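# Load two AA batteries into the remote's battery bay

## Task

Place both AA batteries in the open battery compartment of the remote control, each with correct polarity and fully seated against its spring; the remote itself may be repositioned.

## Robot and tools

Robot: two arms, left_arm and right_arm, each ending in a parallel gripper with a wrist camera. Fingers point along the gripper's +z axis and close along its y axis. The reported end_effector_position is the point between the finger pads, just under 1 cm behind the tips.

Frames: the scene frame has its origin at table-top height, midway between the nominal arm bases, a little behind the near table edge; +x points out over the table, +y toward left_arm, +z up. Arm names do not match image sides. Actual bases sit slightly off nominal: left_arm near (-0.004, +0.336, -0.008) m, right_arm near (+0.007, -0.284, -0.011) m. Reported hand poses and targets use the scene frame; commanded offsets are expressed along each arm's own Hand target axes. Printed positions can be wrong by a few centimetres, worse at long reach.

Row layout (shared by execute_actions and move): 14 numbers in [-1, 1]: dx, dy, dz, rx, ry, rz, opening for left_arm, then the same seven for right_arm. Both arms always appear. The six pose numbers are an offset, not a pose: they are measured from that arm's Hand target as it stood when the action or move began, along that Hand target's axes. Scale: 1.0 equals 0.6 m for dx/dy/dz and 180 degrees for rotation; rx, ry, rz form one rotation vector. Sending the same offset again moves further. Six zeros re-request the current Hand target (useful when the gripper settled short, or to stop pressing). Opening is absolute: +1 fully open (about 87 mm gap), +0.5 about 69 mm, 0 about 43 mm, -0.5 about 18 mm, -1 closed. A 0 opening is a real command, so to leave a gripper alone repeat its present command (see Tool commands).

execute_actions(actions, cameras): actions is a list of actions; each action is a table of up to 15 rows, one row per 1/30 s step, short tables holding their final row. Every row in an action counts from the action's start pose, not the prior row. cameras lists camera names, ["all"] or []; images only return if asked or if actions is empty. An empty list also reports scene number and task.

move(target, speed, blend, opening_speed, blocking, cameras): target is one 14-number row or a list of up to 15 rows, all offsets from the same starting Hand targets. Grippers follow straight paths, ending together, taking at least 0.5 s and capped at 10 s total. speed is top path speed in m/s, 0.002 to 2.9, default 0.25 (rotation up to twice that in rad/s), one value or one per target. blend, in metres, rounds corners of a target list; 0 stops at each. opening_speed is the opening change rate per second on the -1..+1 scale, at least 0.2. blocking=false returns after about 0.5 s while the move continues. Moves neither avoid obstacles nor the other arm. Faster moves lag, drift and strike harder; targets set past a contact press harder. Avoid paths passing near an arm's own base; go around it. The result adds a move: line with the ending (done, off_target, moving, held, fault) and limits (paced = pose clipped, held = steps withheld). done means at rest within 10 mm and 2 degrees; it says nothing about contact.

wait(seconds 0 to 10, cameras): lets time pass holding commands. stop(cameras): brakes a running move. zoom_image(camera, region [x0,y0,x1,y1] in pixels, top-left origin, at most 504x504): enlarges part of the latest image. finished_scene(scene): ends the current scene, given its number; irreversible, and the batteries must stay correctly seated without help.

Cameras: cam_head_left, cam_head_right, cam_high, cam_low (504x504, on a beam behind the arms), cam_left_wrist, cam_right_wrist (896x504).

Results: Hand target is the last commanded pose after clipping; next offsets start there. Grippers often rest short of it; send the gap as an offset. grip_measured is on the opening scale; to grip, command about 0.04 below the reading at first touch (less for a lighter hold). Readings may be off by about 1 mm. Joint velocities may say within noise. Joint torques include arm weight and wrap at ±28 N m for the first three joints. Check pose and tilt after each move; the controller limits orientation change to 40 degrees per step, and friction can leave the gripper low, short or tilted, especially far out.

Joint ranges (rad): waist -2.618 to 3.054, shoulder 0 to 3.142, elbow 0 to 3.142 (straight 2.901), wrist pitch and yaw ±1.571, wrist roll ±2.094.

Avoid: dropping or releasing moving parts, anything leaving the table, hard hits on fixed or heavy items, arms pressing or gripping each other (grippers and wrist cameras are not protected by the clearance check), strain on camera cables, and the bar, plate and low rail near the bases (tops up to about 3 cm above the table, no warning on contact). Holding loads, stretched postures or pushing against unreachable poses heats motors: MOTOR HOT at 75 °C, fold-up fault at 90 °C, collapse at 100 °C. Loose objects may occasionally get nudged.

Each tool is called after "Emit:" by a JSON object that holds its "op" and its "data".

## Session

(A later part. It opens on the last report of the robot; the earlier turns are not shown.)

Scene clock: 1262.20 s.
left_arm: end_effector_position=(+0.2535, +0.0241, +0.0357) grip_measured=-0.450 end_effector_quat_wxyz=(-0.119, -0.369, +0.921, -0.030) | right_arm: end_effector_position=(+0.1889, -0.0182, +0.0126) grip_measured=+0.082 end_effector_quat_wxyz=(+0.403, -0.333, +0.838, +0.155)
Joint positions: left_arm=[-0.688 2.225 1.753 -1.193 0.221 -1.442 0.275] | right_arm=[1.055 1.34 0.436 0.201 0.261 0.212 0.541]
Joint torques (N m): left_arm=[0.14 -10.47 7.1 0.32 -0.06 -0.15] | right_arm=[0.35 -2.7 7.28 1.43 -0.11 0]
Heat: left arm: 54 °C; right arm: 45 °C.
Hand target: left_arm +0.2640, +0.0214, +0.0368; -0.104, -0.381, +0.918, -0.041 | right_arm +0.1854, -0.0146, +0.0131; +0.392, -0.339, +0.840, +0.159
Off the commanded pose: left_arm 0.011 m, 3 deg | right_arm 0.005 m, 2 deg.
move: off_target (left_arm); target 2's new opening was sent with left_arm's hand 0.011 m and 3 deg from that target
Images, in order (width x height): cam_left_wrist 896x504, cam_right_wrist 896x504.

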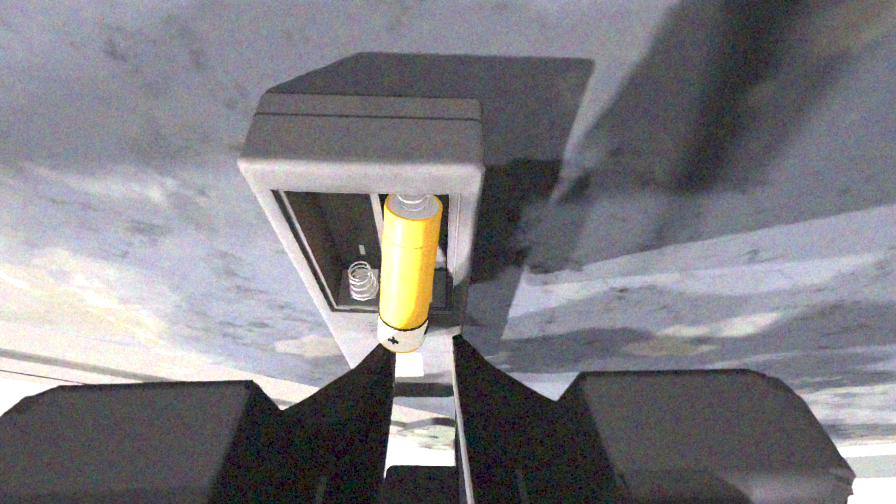

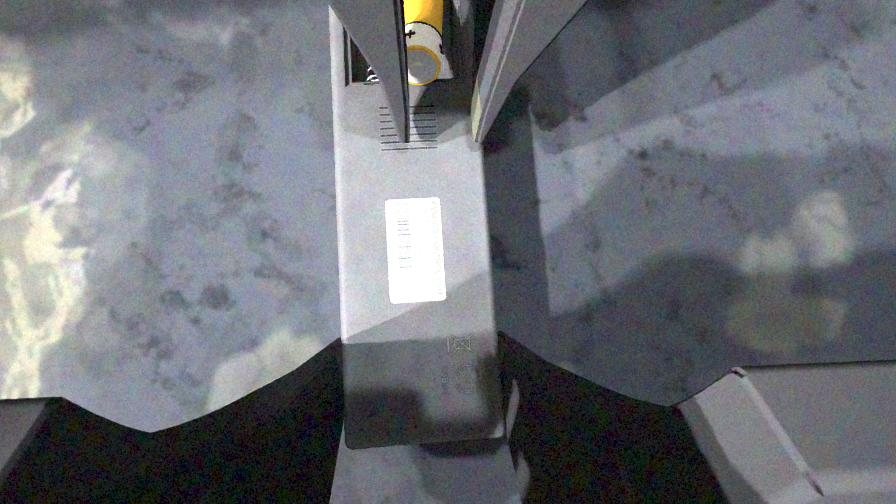

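Emit:
{"op": "move", "data": {"target": [[0, 0, 0, 0, 0, 0, -0.3, 0, 0, 0, 0, 0, 0, 0.03], [-0.0479, 0.0067, -0.0076, 0, 0.017, 0, -0.3, 0, 0, 0, 0, 0, 0, 0.03]], "speed": 0.08, "opening_speed": 0.6, "cameras": ["cam_right_wrist", "cam_left_wrist"]}}

Emit:
{"op": "zoom_image", "data": {"camera": "cam_right_wrist", "region": [330, 0, 490, 140]}}

Scene clock: 1282.27 s.
left_arm: end_effector_position=(+0.2595, +0.0425, +0.0431) grip_measured=-0.300 end_effector_quat_wxyz=(-0.161, -0.376, +0.912, -0.039) | right_arm: end_effector_position=(+0.1910, -0.0201, +0.0127) grip_measured=+0.082 end_effector_quat_wxyz=(+0.405, -0.326, +0.841, +0.151)
Joint positions: left_arm=[-0.613 2.225 1.753 -1.239 0.295 -1.379 0.35] | right_arm=[1.052 1.34 0.436 0.199 0.273 0.22 0.541]
Joint torques (N m): left_arm=[1.39 -8.8 7.86 0.49 -0.32 0.14] | right_arm=[0.59 -2.73 7.24 1.44 -0.21 0]
Motor temperatures (°C): left_arm=[29 57 45 29 33 24 27] | right_arm=[23 28 45 32 26 26 30]
Heat: left arm: 57 °C; right arm: 45 °C.
Hand target: left_arm +0.2817, +0.0448, +0.0349; -0.129, -0.379, +0.915, -0.051 | right_arm +0.1854, -0.0146, +0.0131; +0.392, -0.339, +0.840, +0.159
Off the commanded pose: left_arm 0.024 m, 4 deg | right_arm 0.008 m, 2 deg.
move: off_target (left_arm)
Images, in order (width x height): cam_left_wrist 896x504, cam_right_wrist 896x504.

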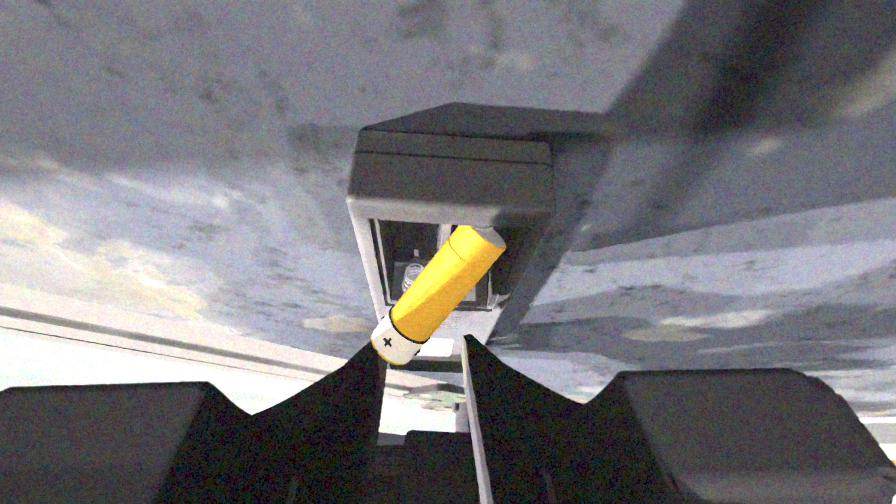

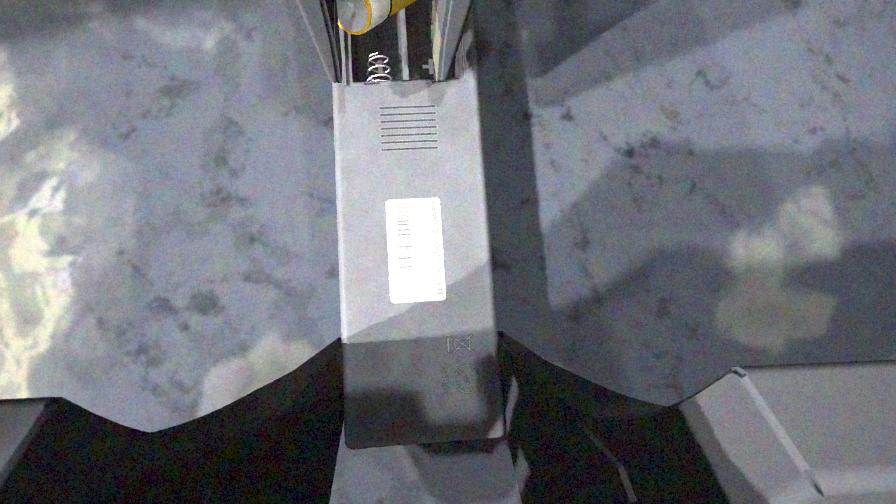

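Scaled by 3.150 from the camera's 896x504 image, which has a finer 1280x720 frame.

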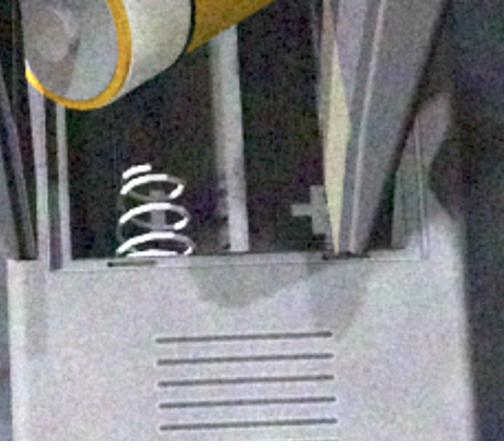

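Emit:
{"op": "move", "data": {"target": [0.043, 0, -0.005, 0, 0, 0, -0.3, 0, 0, 0, 0, 0, 0, 0.03], "speed": 0.05, "cameras": ["cam_right_wrist", "cam_left_wrist"]}}

Scene clock: 1318.73 s.
left_arm: end_effector_position=(+0.2547, +0.0339, +0.0404) grip_measured=-0.300 end_effector_quat_wxyz=(-0.147, -0.372, +0.916, -0.033) | right_arm: end_effector_position=(+0.1910, -0.0201, +0.0127) grip_measured=+0.082 end_effector_quat_wxyz=(+0.405, -0.326, +0.841, +0.151)
Joint positions: left_arm=[-0.648 2.225 1.753 -1.224 0.269 -1.405 0.35] | right_arm=[1.052 1.34 0.436 0.199 0.273 0.22 0.541]
Joint torques (N m): left_arm=[-0.36 -11.14 7.34 0.32 -0.08 -0.16] | right_arm=[0.61 -2.74 7.23 1.45 -0.21 0.01]
Motor temperatures (°C): left_arm=[28 56 45 29 32 24 27] | right_arm=[23 28 45 32 26 26 30]
Heat: left arm: 56 °C; right arm: 45 °C.
Hand target: left_arm +0.2648, +0.0278, +0.0448; -0.129, -0.379, +0.915, -0.051 | right_arm +0.1854, -0.0146, +0.0131; +0.392, -0.339, +0.840, +0.159
Off the commanded pose: left_arm 0.013 m, 3 deg | right_arm 0.008 m, 2 deg.
move: off_target (left_arm)
Images, in order (width x height): cam_left_wrist 896x504, cam_right_wrist 896x504.

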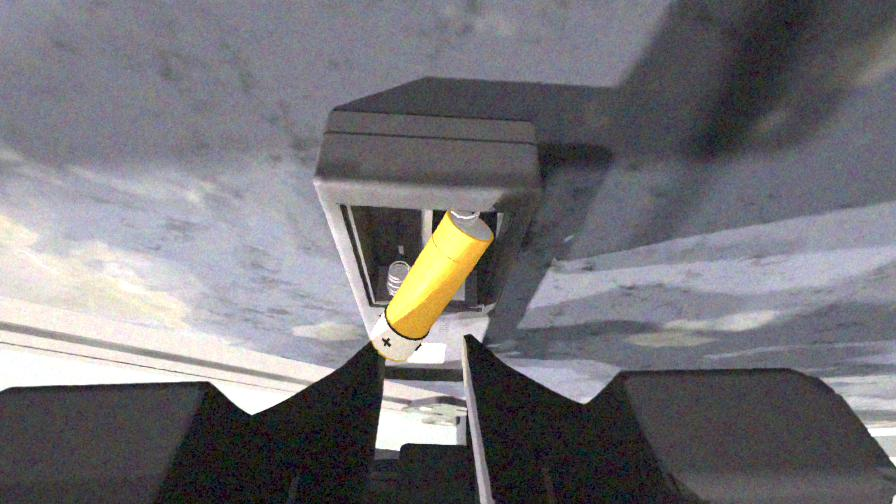

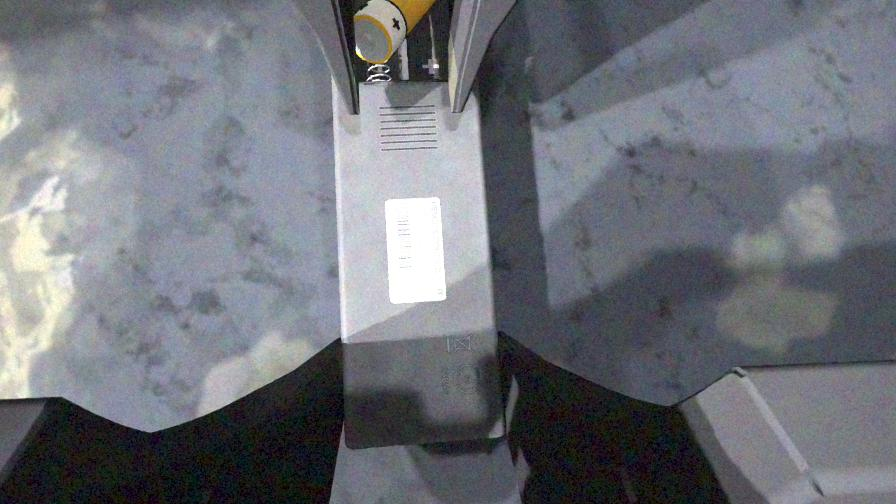

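Emit:
{"op": "move", "data": {"target": [0.0138, 0, -0.048, 0, -0.017, 0, -0.3, 0, 0, 0, 0, 0, 0, 0.03], "speed": 0.05, "cameras": ["cam_right_wrist", "cam_left_wrist"]}}

Scene clock: 1347.33 s.
left_arm: end_effector_position=(+0.2575, +0.0375, +0.0510) grip_measured=-0.300 end_effector_quat_wxyz=(-0.124, -0.378, +0.918, -0.012) | right_arm: end_effector_position=(+0.1908, -0.0200, +0.0127) grip_measured=+0.082 end_effector_quat_wxyz=(+0.405, -0.326, +0.841, +0.151)
Joint positions: left_arm=[-0.66 2.225 1.814 -1.295 0.211 -1.429 0.35] | right_arm=[1.052 1.34 0.436 0.199 0.271 0.22 0.541]
Joint torques (N m): left_arm=[-0.57 -13.67 10.39 -0.03 -0.02 -0.15] | right_arm=[0.62 -2.71 7.25 1.44 -0.21 0]
Motor temperatures (°C): left_arm=[28 60 44 29 32 24 27] | right_arm=[23 28 45 32 26 26 30]
Heat: left arm: 60 °C; right arm: 45 °C.
Hand target: left_arm +0.2648, +0.0276, +0.0748; -0.104, -0.381, +0.918, -0.041 | right_arm +0.1854, -0.0146, +0.0131; +0.392, -0.339, +0.840, +0.159
Off the commanded pose: left_arm 0.027 m, 4 deg | right_arm 0.008 m, 2 deg.
move: off_target (left_arm)
Images, in order (width x height): cam_left_wrist 896x504, cam_right_wrist 896x504.

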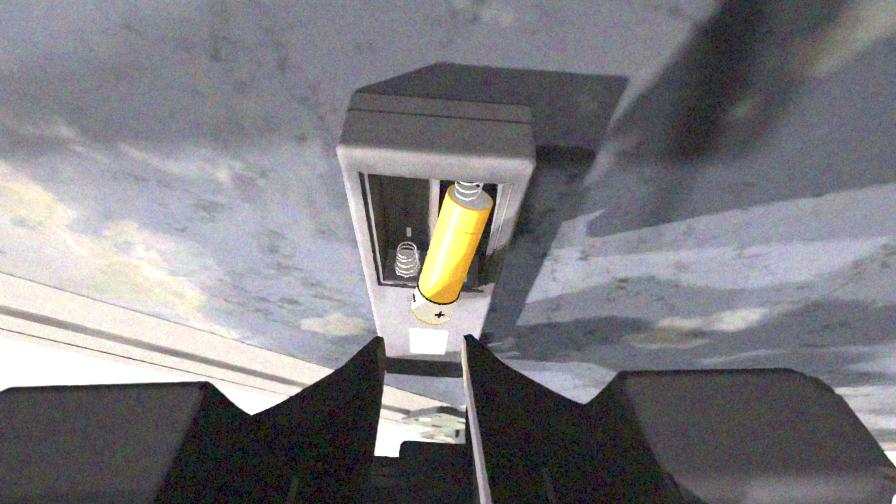

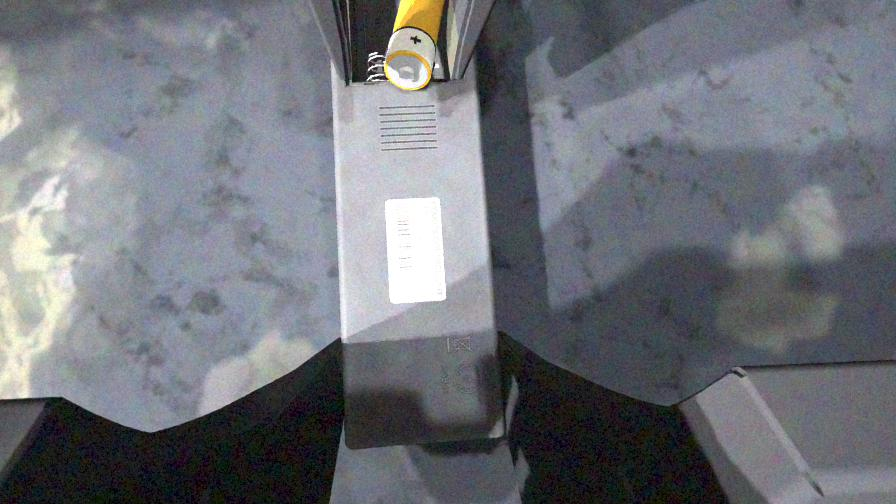

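Emit:
{"op": "move", "data": {"target": [-0.0306, -0.02, 0.0068, 0, 0.039, 0.015, -0.2, 0, 0, 0, 0, 0, 0, 0.03], "speed": 0.1, "cameras": ["cam_right_wrist", "cam_left_wrist"]}}

Scene clock: 1398.33 s.
left_arm: end_effector_position=(+0.2810, +0.0393, +0.0578) grip_measured=-0.200 end_effector_quat_wxyz=(-0.161, -0.365, +0.916, -0.049) | right_arm: end_effector_position=(+0.1908, -0.0200, +0.0127) grip_measured=+0.082 end_effector_quat_wxyz=(+0.405, -0.326, +0.841, +0.151)
Joint positions: left_arm=[-0.588 2.293 1.921 -1.334 0.301 -1.33 0.4] | right_arm=[1.052 1.34 0.436 0.199 0.271 0.22 0.541]
Joint torques (N m): left_arm=[-0.05 -10.28 10.45 -0.02 0.3 0.16] | right_arm=[0.61 -2.71 7.25 1.45 -0.21 0]
Motor temperatures (°C): left_arm=[28 69 47 28 31 24 27] | right_arm=[23 28 45 32 26 26 30]
Heat: left arm: 69 °C; right arm: 45 °C.
Hand target: left_arm +0.2853, +0.0312, +0.0667; -0.159, -0.356, +0.919, -0.066 | right_arm +0.1854, -0.0146, +0.0131; +0.392, -0.339, +0.840, +0.159
Off the commanded pose: left_arm 0.013 m, 2 deg | right_arm 0.008 m, 2 deg.
move: off_target (left_arm)
Images, in order (width x height): cam_left_wrist 896x504, cam_right_wrist 896x504.

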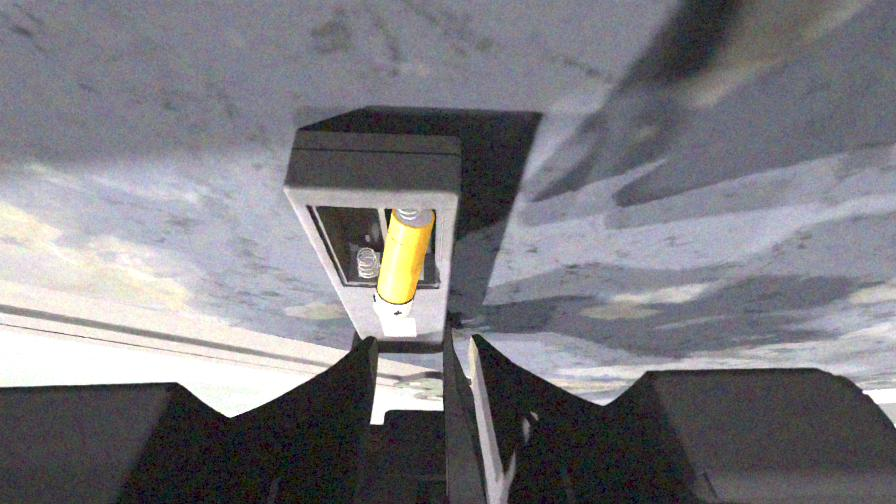

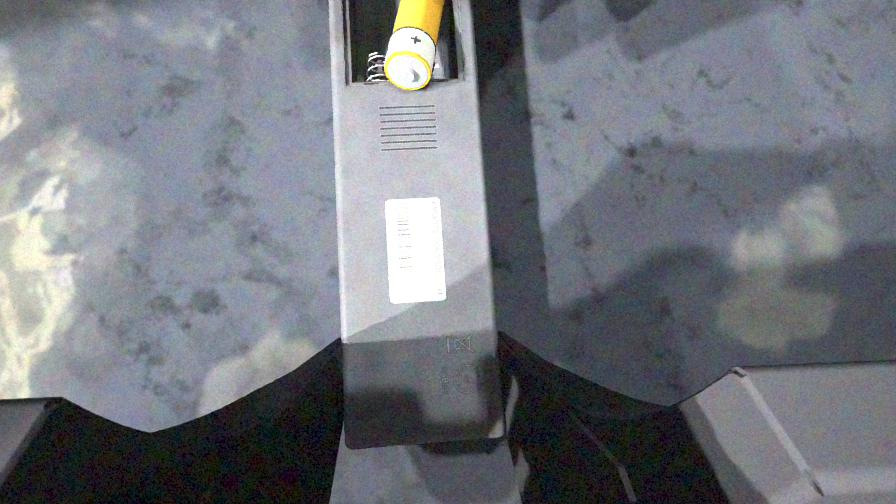

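Emit:
{"op": "move", "data": {"target": [-0.0139, 0.0, 0.0393, 0, 0, 0, -0.2, 0, 0, 0, 0, 0, 0, 0.03], "speed": 0.1, "cameras": ["cam_left_wrist"]}}

Scene clock: 1415.93 s.
left_arm: end_effector_position=(+0.2852, +0.0361, +0.0429) grip_measured=-0.200 end_effector_quat_wxyz=(-0.156, -0.362, +0.917, -0.055) | right_arm: end_effector_position=(+0.1908, -0.0200, +0.0127) grip_measured=+0.082 end_effector_quat_wxyz=(+0.405, -0.326, +0.841, +0.151)
Joint positions: left_arm=[-0.588 2.31 1.892 -1.273 0.301 -1.325 0.4] | right_arm=[1.052 1.34 0.436 0.199 0.271 0.22 0.541]
Joint torques (N m): left_arm=[-0.01 -10.55 5.79 0.26 0.29 0.15] | right_arm=[0.59 -2.73 7.24 1.45 -0.21 0]
Motor temperatures (°C): left_arm=[28 65 48 28 31 24 27] | right_arm=[23 28 45 32 26 26 30]
Heat: left arm: 65 °C; right arm: 45 °C.
Hand target: left_arm +0.2853, +0.0309, +0.0417; -0.159, -0.356, +0.919, -0.066 | right_arm +0.1854, -0.0146, +0.0131; +0.392, -0.339, +0.840, +0.159
Off the commanded pose: left_arm 0.005 m, 1 deg | right_arm 0.008 m, 2 deg.
move: done
Images, in order (width x height): cam_left_wrist 896x504.

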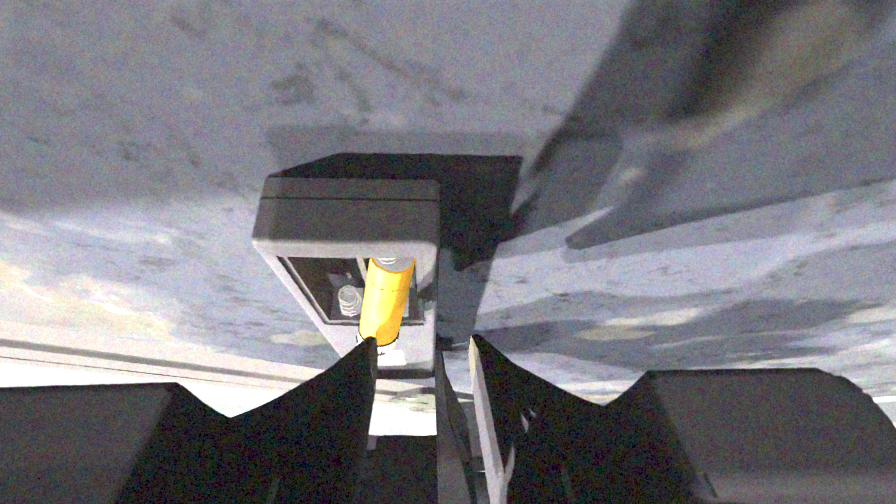

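Emit:
{"op": "move", "data": {"target": [0.0, 0.019, -0.003, 0, 0, 0, -0.2, 0, 0, 0, 0, 0, 0, 0.03], "speed": 0.08, "cameras": ["cam_left_wrist"]}}

Scene clock: 1423.20 s.
left_arm: end_effector_position=(+0.2765, +0.0451, +0.0293) grip_measured=-0.200 end_effector_quat_wxyz=(-0.171, -0.366, +0.914, -0.043) | right_arm: end_effector_position=(+0.1901, -0.0198, +0.0123) grip_measured=+0.082 end_effector_quat_wxyz=(+0.403, -0.329, +0.840, +0.152)
Joint positions: left_arm=[-0.577 2.307 1.823 -1.249 0.31 -1.317 0.4] | right_arm=[1.052 1.34 0.436 0.198 0.267 0.217 0.541]
Joint torques (N m): left_arm=[-0.24 -14.24 5.46 0.17 0.17 0.16] | right_arm=[0.61 -2.71 7.3 1.46 -0.19 0.01]
Motor temperatures (°C): left_arm=[28 66 47 28 30 24 27] | right_arm=[23 28 45 32 26 26 30]
Heat: left arm: 66 °C; right arm: 45 °C.
Hand target: left_arm +0.2781, +0.0398, +0.0433; -0.159, -0.356, +0.919, -0.066 | right_arm +0.1854, -0.0146, +0.0131; +0.392, -0.339, +0.840, +0.159
Off the commanded pose: left_arm 0.015 m, 3 deg | right_arm 0.007 m, 2 deg.
move: off_target (left_arm)
Images, in order (width x height): cam_left_wrist 896x504.

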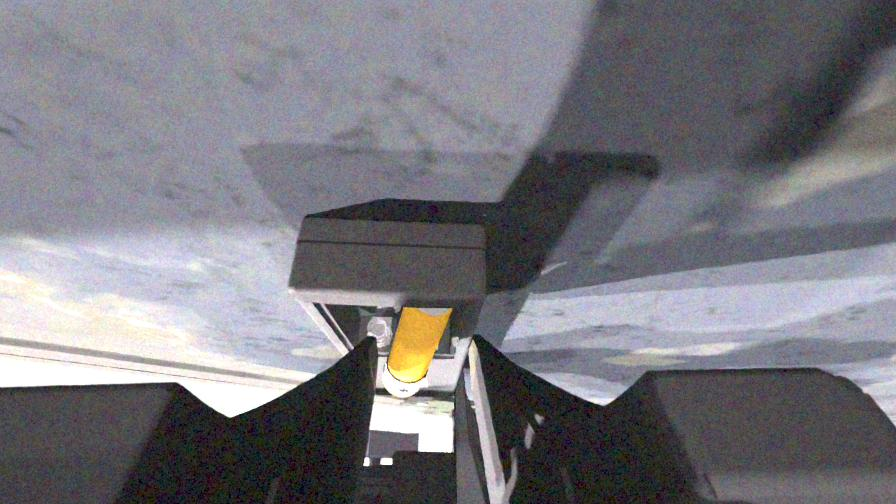

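Emit:
{"op": "move", "data": {"target": [0.0078, 0.0, -0.022, 0, 0, 0, -0.2, 0, 0, 0, 0, 0, 0, 0.03], "speed": 0.08, "cameras": ["cam_left_wrist"]}}

Scene clock: 1433.70 s.
left_arm: end_effector_position=(+0.2763, +0.0454, +0.0330) grip_measured=-0.200 end_effector_quat_wxyz=(-0.170, -0.365, +0.914, -0.045) | right_arm: end_effector_position=(+0.1901, -0.0198, +0.0123) grip_measured=+0.082 end_effector_quat_wxyz=(+0.403, -0.329, +0.840, +0.152)
Joint positions: left_arm=[-0.577 2.297 1.823 -1.253 0.31 -1.317 0.4] | right_arm=[1.052 1.34 0.436 0.198 0.267 0.217 0.541]
Joint torques (N m): left_arm=[-0.29 -14.46 9.01 -0.13 0.18 0.14] | right_arm=[0.58 -2.73 7.24 1.46 -0.18 0]
Motor temperatures (°C): left_arm=[28 69 46 28 30 24 27] | right_arm=[23 28 45 32 26 26 30]
Heat: left arm: 69 °C; right arm: 45 °C.
Hand target: left_arm +0.2780, +0.0399, +0.0573; -0.159, -0.356, +0.919, -0.066 | right_arm +0.1854, -0.0146, +0.0131; +0.392, -0.339, +0.840, +0.159
Off the commanded pose: left_arm 0.025 m, 3 deg | right_arm 0.007 m, 2 deg.
move: off_target (left_arm)
Images, in order (width x height): cam_left_wrist 896x504.

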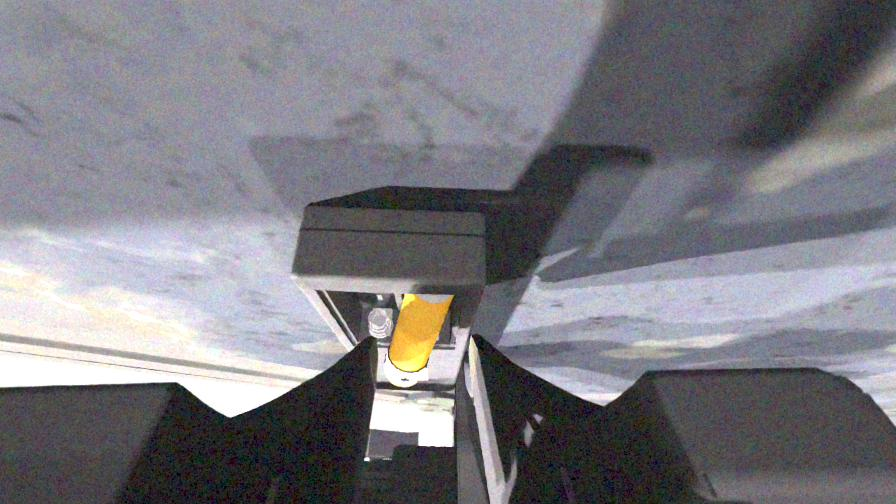

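Emit:
{"op": "move", "data": {"target": [0.0028, -0.006, -0.0086, 0, 0, 0, -0.2, 0, 0, 0, 0, 0, 0, 0.03], "speed": 0.08, "cameras": ["cam_left_wrist"]}}

Scene clock: 1438.53 s.
left_arm: end_effector_position=(+0.2740, +0.0470, +0.0410) grip_measured=-0.200 end_effector_quat_wxyz=(-0.175, -0.366, +0.913, -0.037) | right_arm: end_effector_position=(+0.1899, -0.0197, +0.0123) grip_measured=+0.082 end_effector_quat_wxyz=(+0.403, -0.329, +0.840, +0.152)
Joint positions: left_arm=[-0.577 2.297 1.852 -1.301 0.31 -1.317 0.4] | right_arm=[1.052 1.34 0.436 0.198 0.265 0.215 0.541]
Joint torques (N m): left_arm=[-0.4 -13.46 10.21 -0.08 0.18 0.13] | right_arm=[0.62 -2.7 7.25 1.46 -0.19 0]
Motor temperatures (°C): left_arm=[28 68 46 28 30 24 27] | right_arm=[23 28 45 32 26 26 30]
Heat: left arm: 68 °C; right arm: 45 °C.
Hand target: left_arm +0.2806, +0.0374, +0.0627; -0.159, -0.356, +0.919, -0.066 | right_arm +0.1854, -0.0146, +0.0131; +0.392, -0.339, +0.840, +0.159
Off the commanded pose: left_arm 0.025 m, 4 deg | right_arm 0.007 m, 2 deg.
move: off_target (left_arm)
Images, in order (width x height): cam_left_wrist 896x504.

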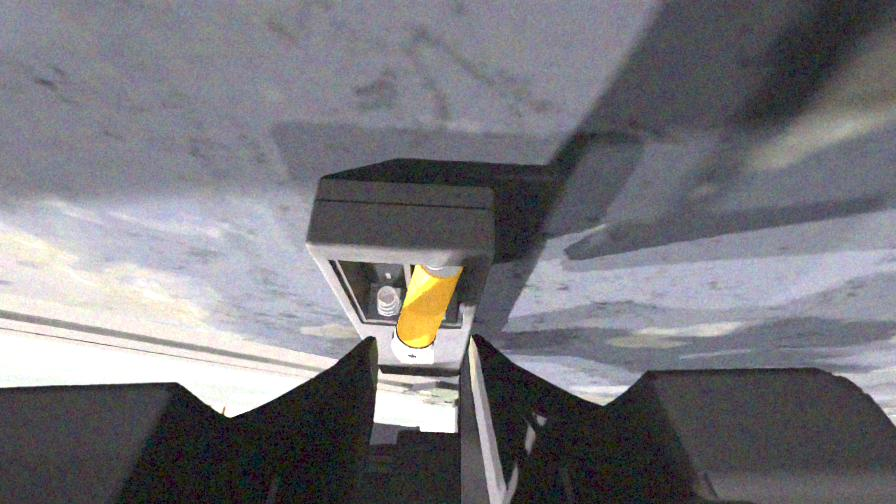

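Emit:
{"op": "move", "data": {"target": [-0.015, -0.002, 0.0424, 0, 0, 0, -0.2, 0, 0, 0, 0, 0, 0, 0.03], "speed": 0.08, "cameras": ["cam_left_wrist"]}}

Scene clock: 1444.97 s.
left_arm: end_effector_position=(+0.2811, +0.0423, +0.0348) grip_measured=-0.200 end_effector_quat_wxyz=(-0.163, -0.364, +0.915, -0.054) | right_arm: end_effector_position=(+0.1899, -0.0197, +0.0123) grip_measured=+0.082 end_effector_quat_wxyz=(+0.403, -0.329, +0.840, +0.152)
Joint positions: left_arm=[-0.577 2.297 1.834 -1.241 0.31 -1.317 0.4] | right_arm=[1.052 1.34 0.436 0.198 0.265 0.215 0.541]
Joint torques (N m): left_arm=[-0.43 -11.18 5.59 0.26 0.18 0.14] | right_arm=[0.62 -2.7 7.25 1.46 -0.19 0]
Motor temperatures (°C): left_arm=[28 68 46 28 30 24 27] | right_arm=[23 28 45 31 26 26 30]
Heat: left arm: 68 °C; right arm: 45 °C.
Hand target: left_arm +0.2814, +0.0362, +0.0358; -0.159, -0.356, +0.919, -0.066 | right_arm +0.1854, -0.0146, +0.0131; +0.392, -0.339, +0.840, +0.159
Off the commanded pose: left_arm 0.006 m, 2 deg | right_arm 0.007 m, 2 deg.
move: done
Images, in order (width x height): cam_left_wrist 896x504.

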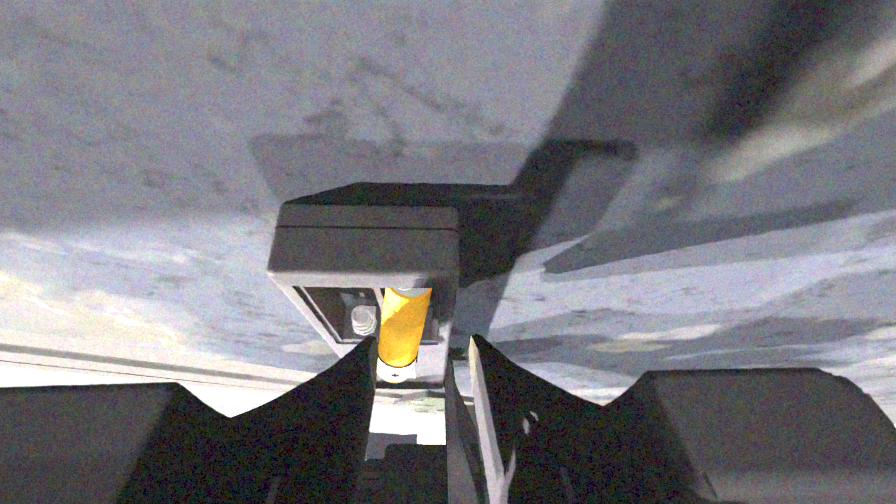

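Emit:
{"op": "move", "data": {"target": [[0, 0, 0, 0, 0, 0, -0.2, 0, 0, 0, 0, 0, 0, 0.03], [0, 0, 0, 0, 0, 0, -0.7, 0, 0, 0, 0, 0, 0, 0.03]], "speed": 0.08, "opening_speed": 0.4, "cameras": ["cam_left_wrist", "cam_right_wrist"]}}

Scene clock: 1457.63 s.
left_arm: end_effector_position=(+0.2804, +0.0427, +0.0349) grip_measured=-0.611 end_effector_quat_wxyz=(-0.164, -0.363, +0.916, -0.053) | right_arm: end_effector_position=(+0.1905, -0.0201, +0.0124) grip_measured=+0.082 end_effector_quat_wxyz=(+0.404, -0.327, +0.841, +0.151)
Joint positions: left_arm=[-0.577 2.297 1.834 -1.244 0.31 -1.314 0.194] | right_arm=[1.052 1.34 0.436 0.198 0.27 0.22 0.541]
Joint torques (N m): left_arm=[-0.4 -11.19 5.55 0.29 0.18 0.11] | right_arm=[0.61 -2.71 7.25 1.46 -0.19 0]
Motor temperatures (°C): left_arm=[28 66 44 28 30 24 27] | right_arm=[23 28 45 31 26 26 30]
Heat: left arm: 66 °C; right arm: 45 °C.
Hand target: left_arm +0.2814, +0.0362, +0.0358; -0.159, -0.356, +0.919, -0.066 | right_arm +0.1854, -0.0146, +0.0131; +0.392, -0.339, +0.840, +0.159
Off the commanded pose: left_arm 0.007 m, 2 deg | right_arm 0.007 m, 2 deg.
move: done
Images, in order (width x height): cam_left_wrist 896x504, cam_right_wrist 896x504.

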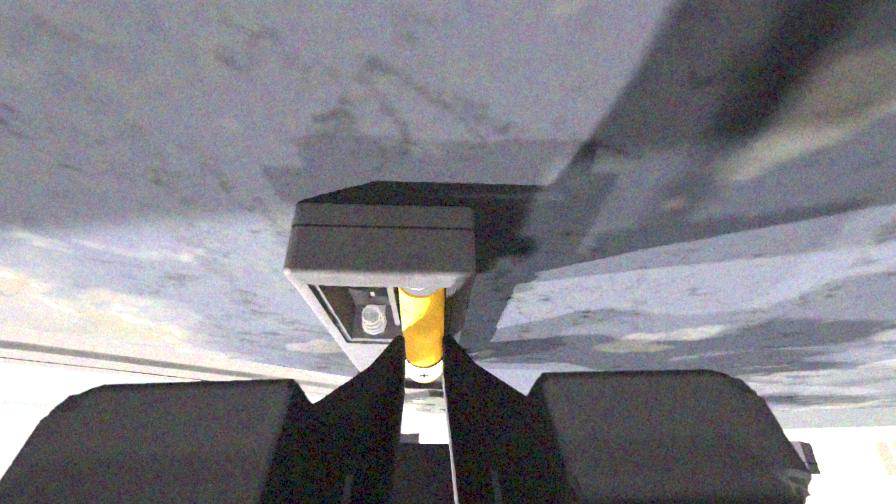

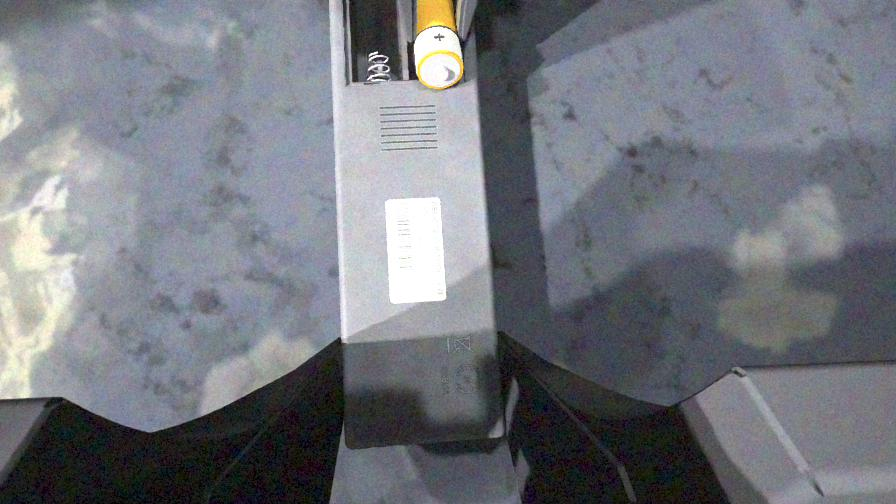

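Emit:
{"op": "move", "data": {"target": [-0.0231, 0.003, -0.0046, 0, -0.033, 0, -0.7, 0, 0, 0, 0, 0, 0, 0.03], "speed": 0.06, "cameras": ["cam_left_wrist", "cam_right_wrist"]}}

Emit:
{"op": "zoom_image", "data": {"camera": "cam_right_wrist", "region": [330, 0, 490, 140]}}

Scene clock: 1469.77 s.
left_arm: end_effector_position=(+0.2806, +0.0440, +0.0340) grip_measured=-0.611 end_effector_quat_wxyz=(-0.154, -0.360, +0.919, -0.047) | right_arm: end_effector_position=(+0.1905, -0.0201, +0.0124) grip_measured=+0.082 end_effector_quat_wxyz=(+0.404, -0.327, +0.841, +0.151)
Joint positions: left_arm=[-0.584 2.294 1.834 -1.244 0.287 -1.314 0.194] | right_arm=[1.052 1.34 0.436 0.198 0.27 0.22 0.541]
Joint torques (N m): left_arm=[-0.38 -12.81 5.16 0.4 -0.61 0] | right_arm=[0.62 -2.7 7.24 1.46 -0.19 0]
Motor temperatures (°C): left_arm=[28 65 44 28 30 24 27] | right_arm=[23 28 45 31 26 26 30]
Heat: left arm: 65 °C; right arm: 45 °C.
Hand target: left_arm +0.2905, +0.0470, +0.0336; -0.111, -0.359, +0.926, -0.048 | right_arm +0.1854, -0.0146, +0.0131; +0.392, -0.339, +0.840, +0.159
Off the commanded pose: left_arm 0.010 m, 5 deg | right_arm 0.007 m, 2 deg.
move: off_target (left_arm)
Images, in order (width x height): cam_left_wrist 896x504, cam_right_wrist 896x504.

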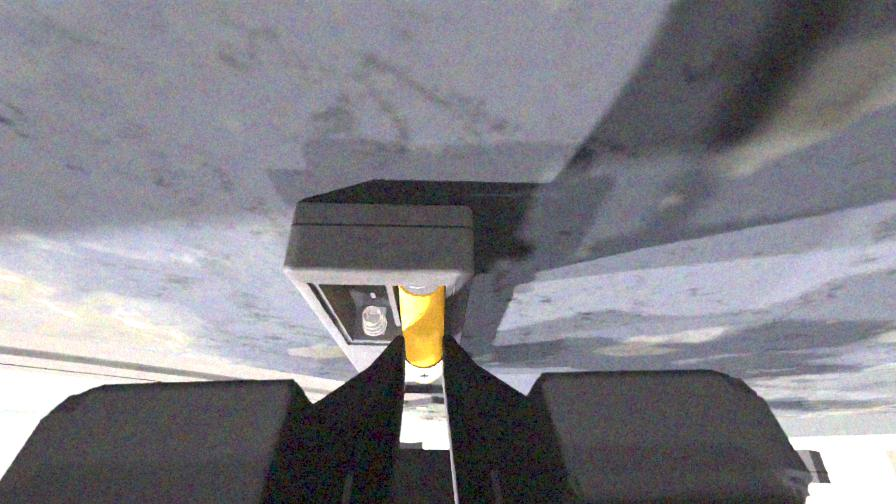

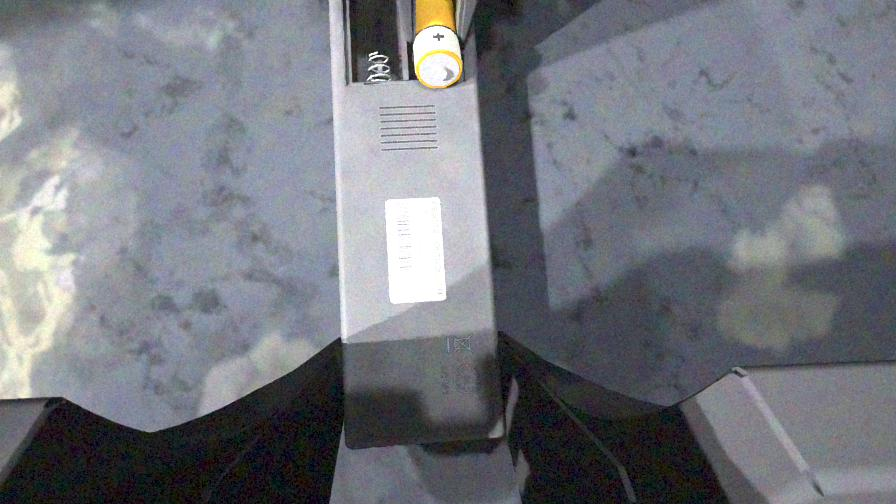

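Scaled by 3.150 from the camera's 896x504 image, which has a finer 1280x720 frame.

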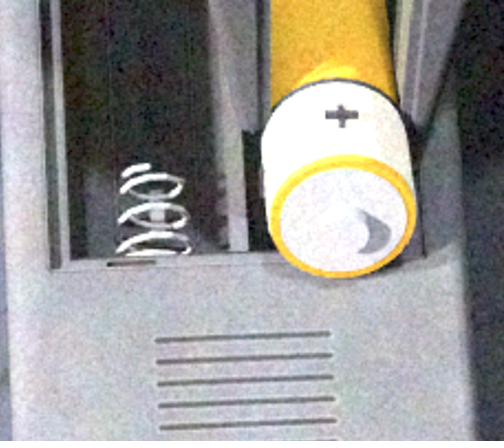

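Emit:
{"op": "move", "data": {"target": [-0.0187, 0.0, -0.0079, 0, -0.01, 0, -0.7, 0, 0, 0, 0, 0, 0, 0.03], "speed": 0.06, "cameras": ["cam_left_wrist", "cam_right_wrist"]}}

Emit:
{"op": "zoom_image", "data": {"camera": "cam_right_wrist", "region": [330, 0, 490, 140]}}

Scene clock: 1476.57 s.
left_arm: end_effector_position=(+0.2810, +0.0449, +0.0339) grip_measured=-0.611 end_effector_quat_wxyz=(-0.148, -0.358, +0.921, -0.044) | right_arm: end_effector_position=(+0.1905, -0.0201, +0.0124) grip_measured=+0.082 end_effector_quat_wxyz=(+0.404, -0.327, +0.841, +0.151)
Joint positions: left_arm=[-0.587 2.291 1.834 -1.244 0.274 -1.314 0.194] | right_arm=[1.052 1.34 0.436 0.198 0.27 0.22 0.541]
Joint torques (N m): left_arm=[0.72 -12.55 7.2 0.27 -0.83 0.13] | right_arm=[0.59 -2.71 7.24 1.47 -0.19 0.01]
Motor temperatures (°C): left_arm=[28 67 43 28 30 24 27] | right_arm=[23 28 45 31 26 26 30]
Heat: left arm: 67 °C; right arm: 45 °C.
Hand target: left_arm +0.2994, +0.0551, +0.0355; -0.097, -0.359, +0.927, -0.042 | right_arm +0.1854, -0.0146, +0.0131; +0.392, -0.339, +0.840, +0.159
Off the commanded pose: left_arm 0.021 m, 6 deg | right_arm 0.007 m, 2 deg.
move: off_target (left_arm)
Images, in order (width x height): cam_left_wrist 896x504, cam_right_wrist 896x504.

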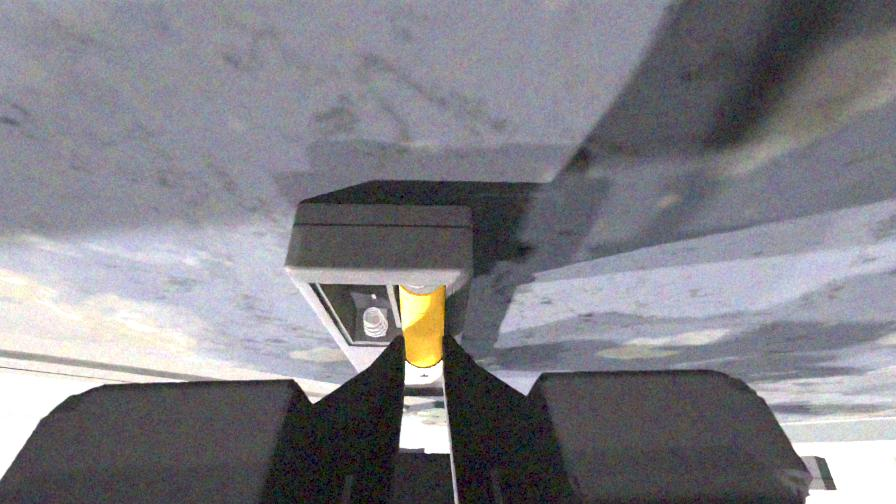

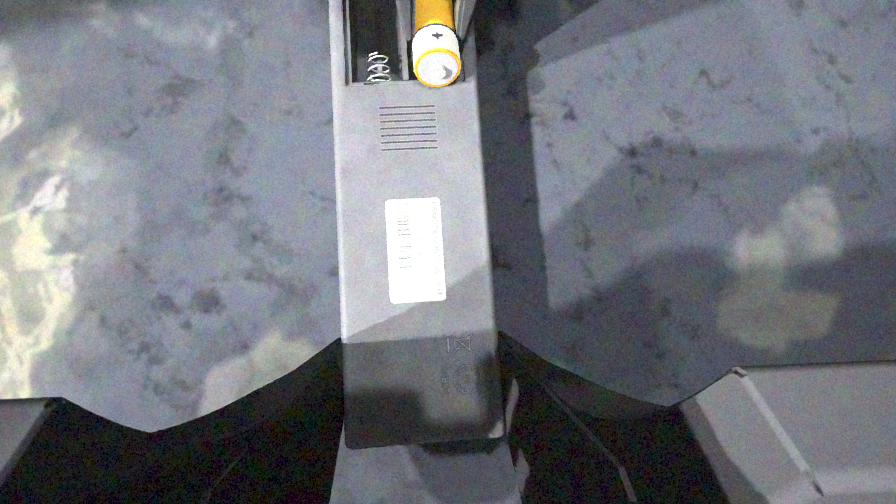

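Scaled by 3.150 from the camera's 896x504 image, which has a finer 1280x720 frame.

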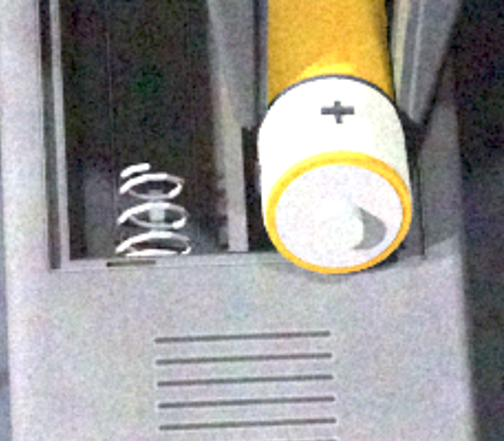

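Emit:
{"op": "move", "data": {"target": [-0.0195, 0.0, -0.004, 0, -0.01, 0, -0.7, 0, 0, 0, 0, 0, 0, 0.03], "speed": 0.06, "cameras": ["cam_right_wrist"]}}

Emit:
{"op": "zoom_image", "data": {"camera": "cam_right_wrist", "region": [330, 0, 490, 140]}}

Scene clock: 1481.43 s.
left_arm: end_effector_position=(+0.2822, +0.0464, +0.0335) grip_measured=-0.612 end_effector_quat_wxyz=(-0.146, -0.360, +0.921, -0.043) | right_arm: end_effector_position=(+0.1905, -0.0201, +0.0124) grip_measured=+0.082 end_effector_quat_wxyz=(+0.404, -0.327, +0.841, +0.151)
Joint positions: left_arm=[-0.584 2.291 1.834 -1.244 0.269 -1.314 0.194] | right_arm=[1.052 1.34 0.436 0.198 0.27 0.218 0.541]
Joint torques (N m): left_arm=[1.66 -12.37 8.61 0.21 -1.13 0.16] | right_arm=[0.61 -2.71 7.27 1.46 -0.19 0]
Motor temperatures (°C): left_arm=[28 67 44 28 30 24 28] | right_arm=[23 28 45 31 26 26 30]
Heat: left arm: 67 °C; right arm: 45 °C.
Hand target: left_arm +0.3082, +0.0632, +0.0354; -0.082, -0.360, +0.929, -0.036 | right_arm +0.1854, -0.0146, +0.0131; +0.392, -0.339, +0.840, +0.159
Off the commanded pose: left_arm 0.031 m, 7 deg | right_arm 0.008 m, 2 deg.
move: off_target (left_arm)
Images, in order (width x height): cam_right_wrist 896x504.

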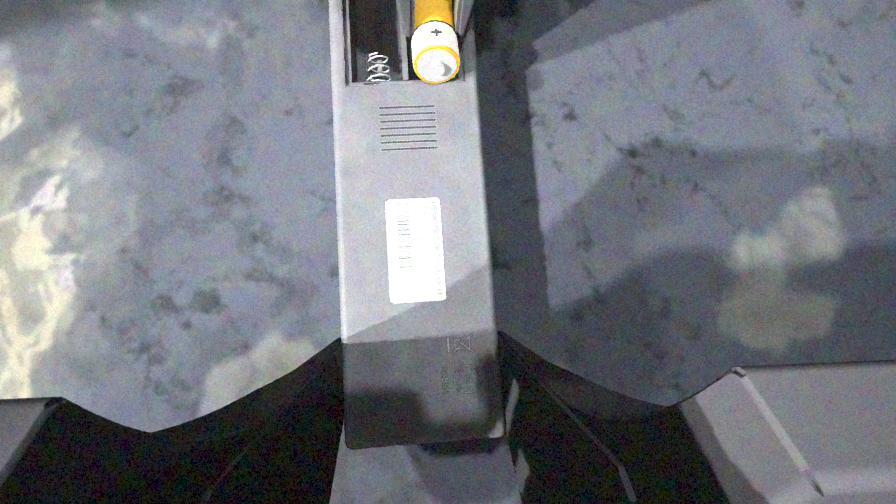

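Scaled by 3.150 from the camera's 896x504 image, which has a finer 1280x720 frame.

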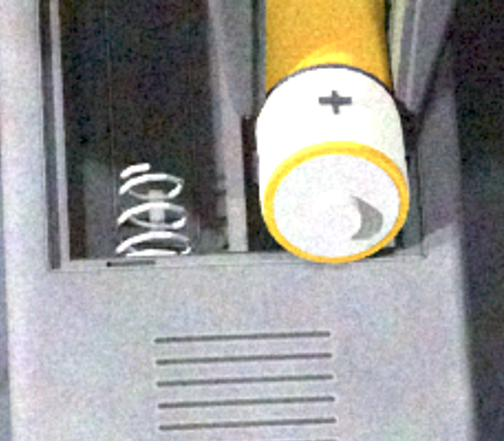

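Emit:
{"op": "move", "data": {"target": [-0.0198, 0.0, -0.003, 0, -0.008, 0, -0.7, 0, 0, 0, 0, 0, 0, 0.03], "speed": 0.06, "cameras": ["cam_right_wrist"]}}

Emit:
{"op": "zoom_image", "data": {"camera": "cam_right_wrist", "region": [330, 0, 490, 140]}}

Scene clock: 1486.70 s.
left_arm: end_effector_position=(+0.2830, +0.0504, +0.0330) grip_measured=-0.612 end_effector_quat_wxyz=(-0.144, -0.356, +0.922, -0.040) | right_arm: end_effector_position=(+0.1898, -0.0196, +0.0122) grip_measured=+0.082 end_effector_quat_wxyz=(+0.403, -0.331, +0.840, +0.152)
Joint positions: left_arm=[-0.577 2.291 1.834 -1.25 0.261 -1.299 0.194] | right_arm=[1.052 1.34 0.436 0.198 0.264 0.212 0.541]
Joint torques (N m): left_arm=[2.61 -12.1 9.99 0.2 -1.32 0.17] | right_arm=[0.59 -2.71 7.24 1.47 -0.19 0.01]
Motor temperatures (°C): left_arm=[28 67 44 28 30 24 28] | right_arm=[23 28 45 31 26 26 30]
Heat: left arm: 67 °C; right arm: 45 °C.
Hand target: left_arm +0.3171, +0.0713, +0.0351; -0.071, -0.360, +0.930, -0.032 | right_arm +0.1854, -0.0146, +0.0131; +0.392, -0.339, +0.840, +0.159
Off the commanded pose: left_arm 0.040 m, 9 deg | right_arm 0.007 m, 2 deg.
move: off_target (left_arm)
Images, in order (width x height): cam_right_wrist 896x504.

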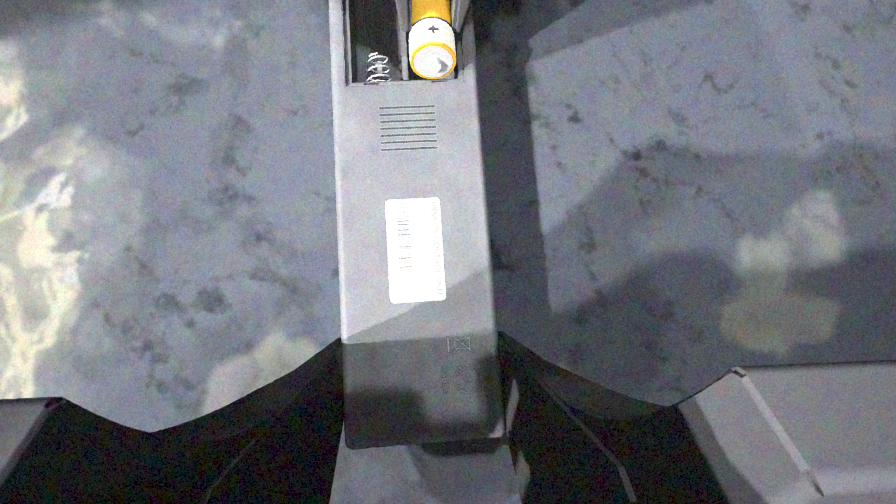

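Scaled by 3.150 from the camera's 896x504 image, which has a finer 1280x720 frame.

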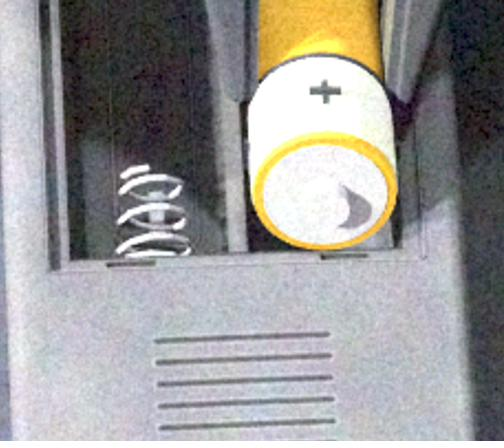

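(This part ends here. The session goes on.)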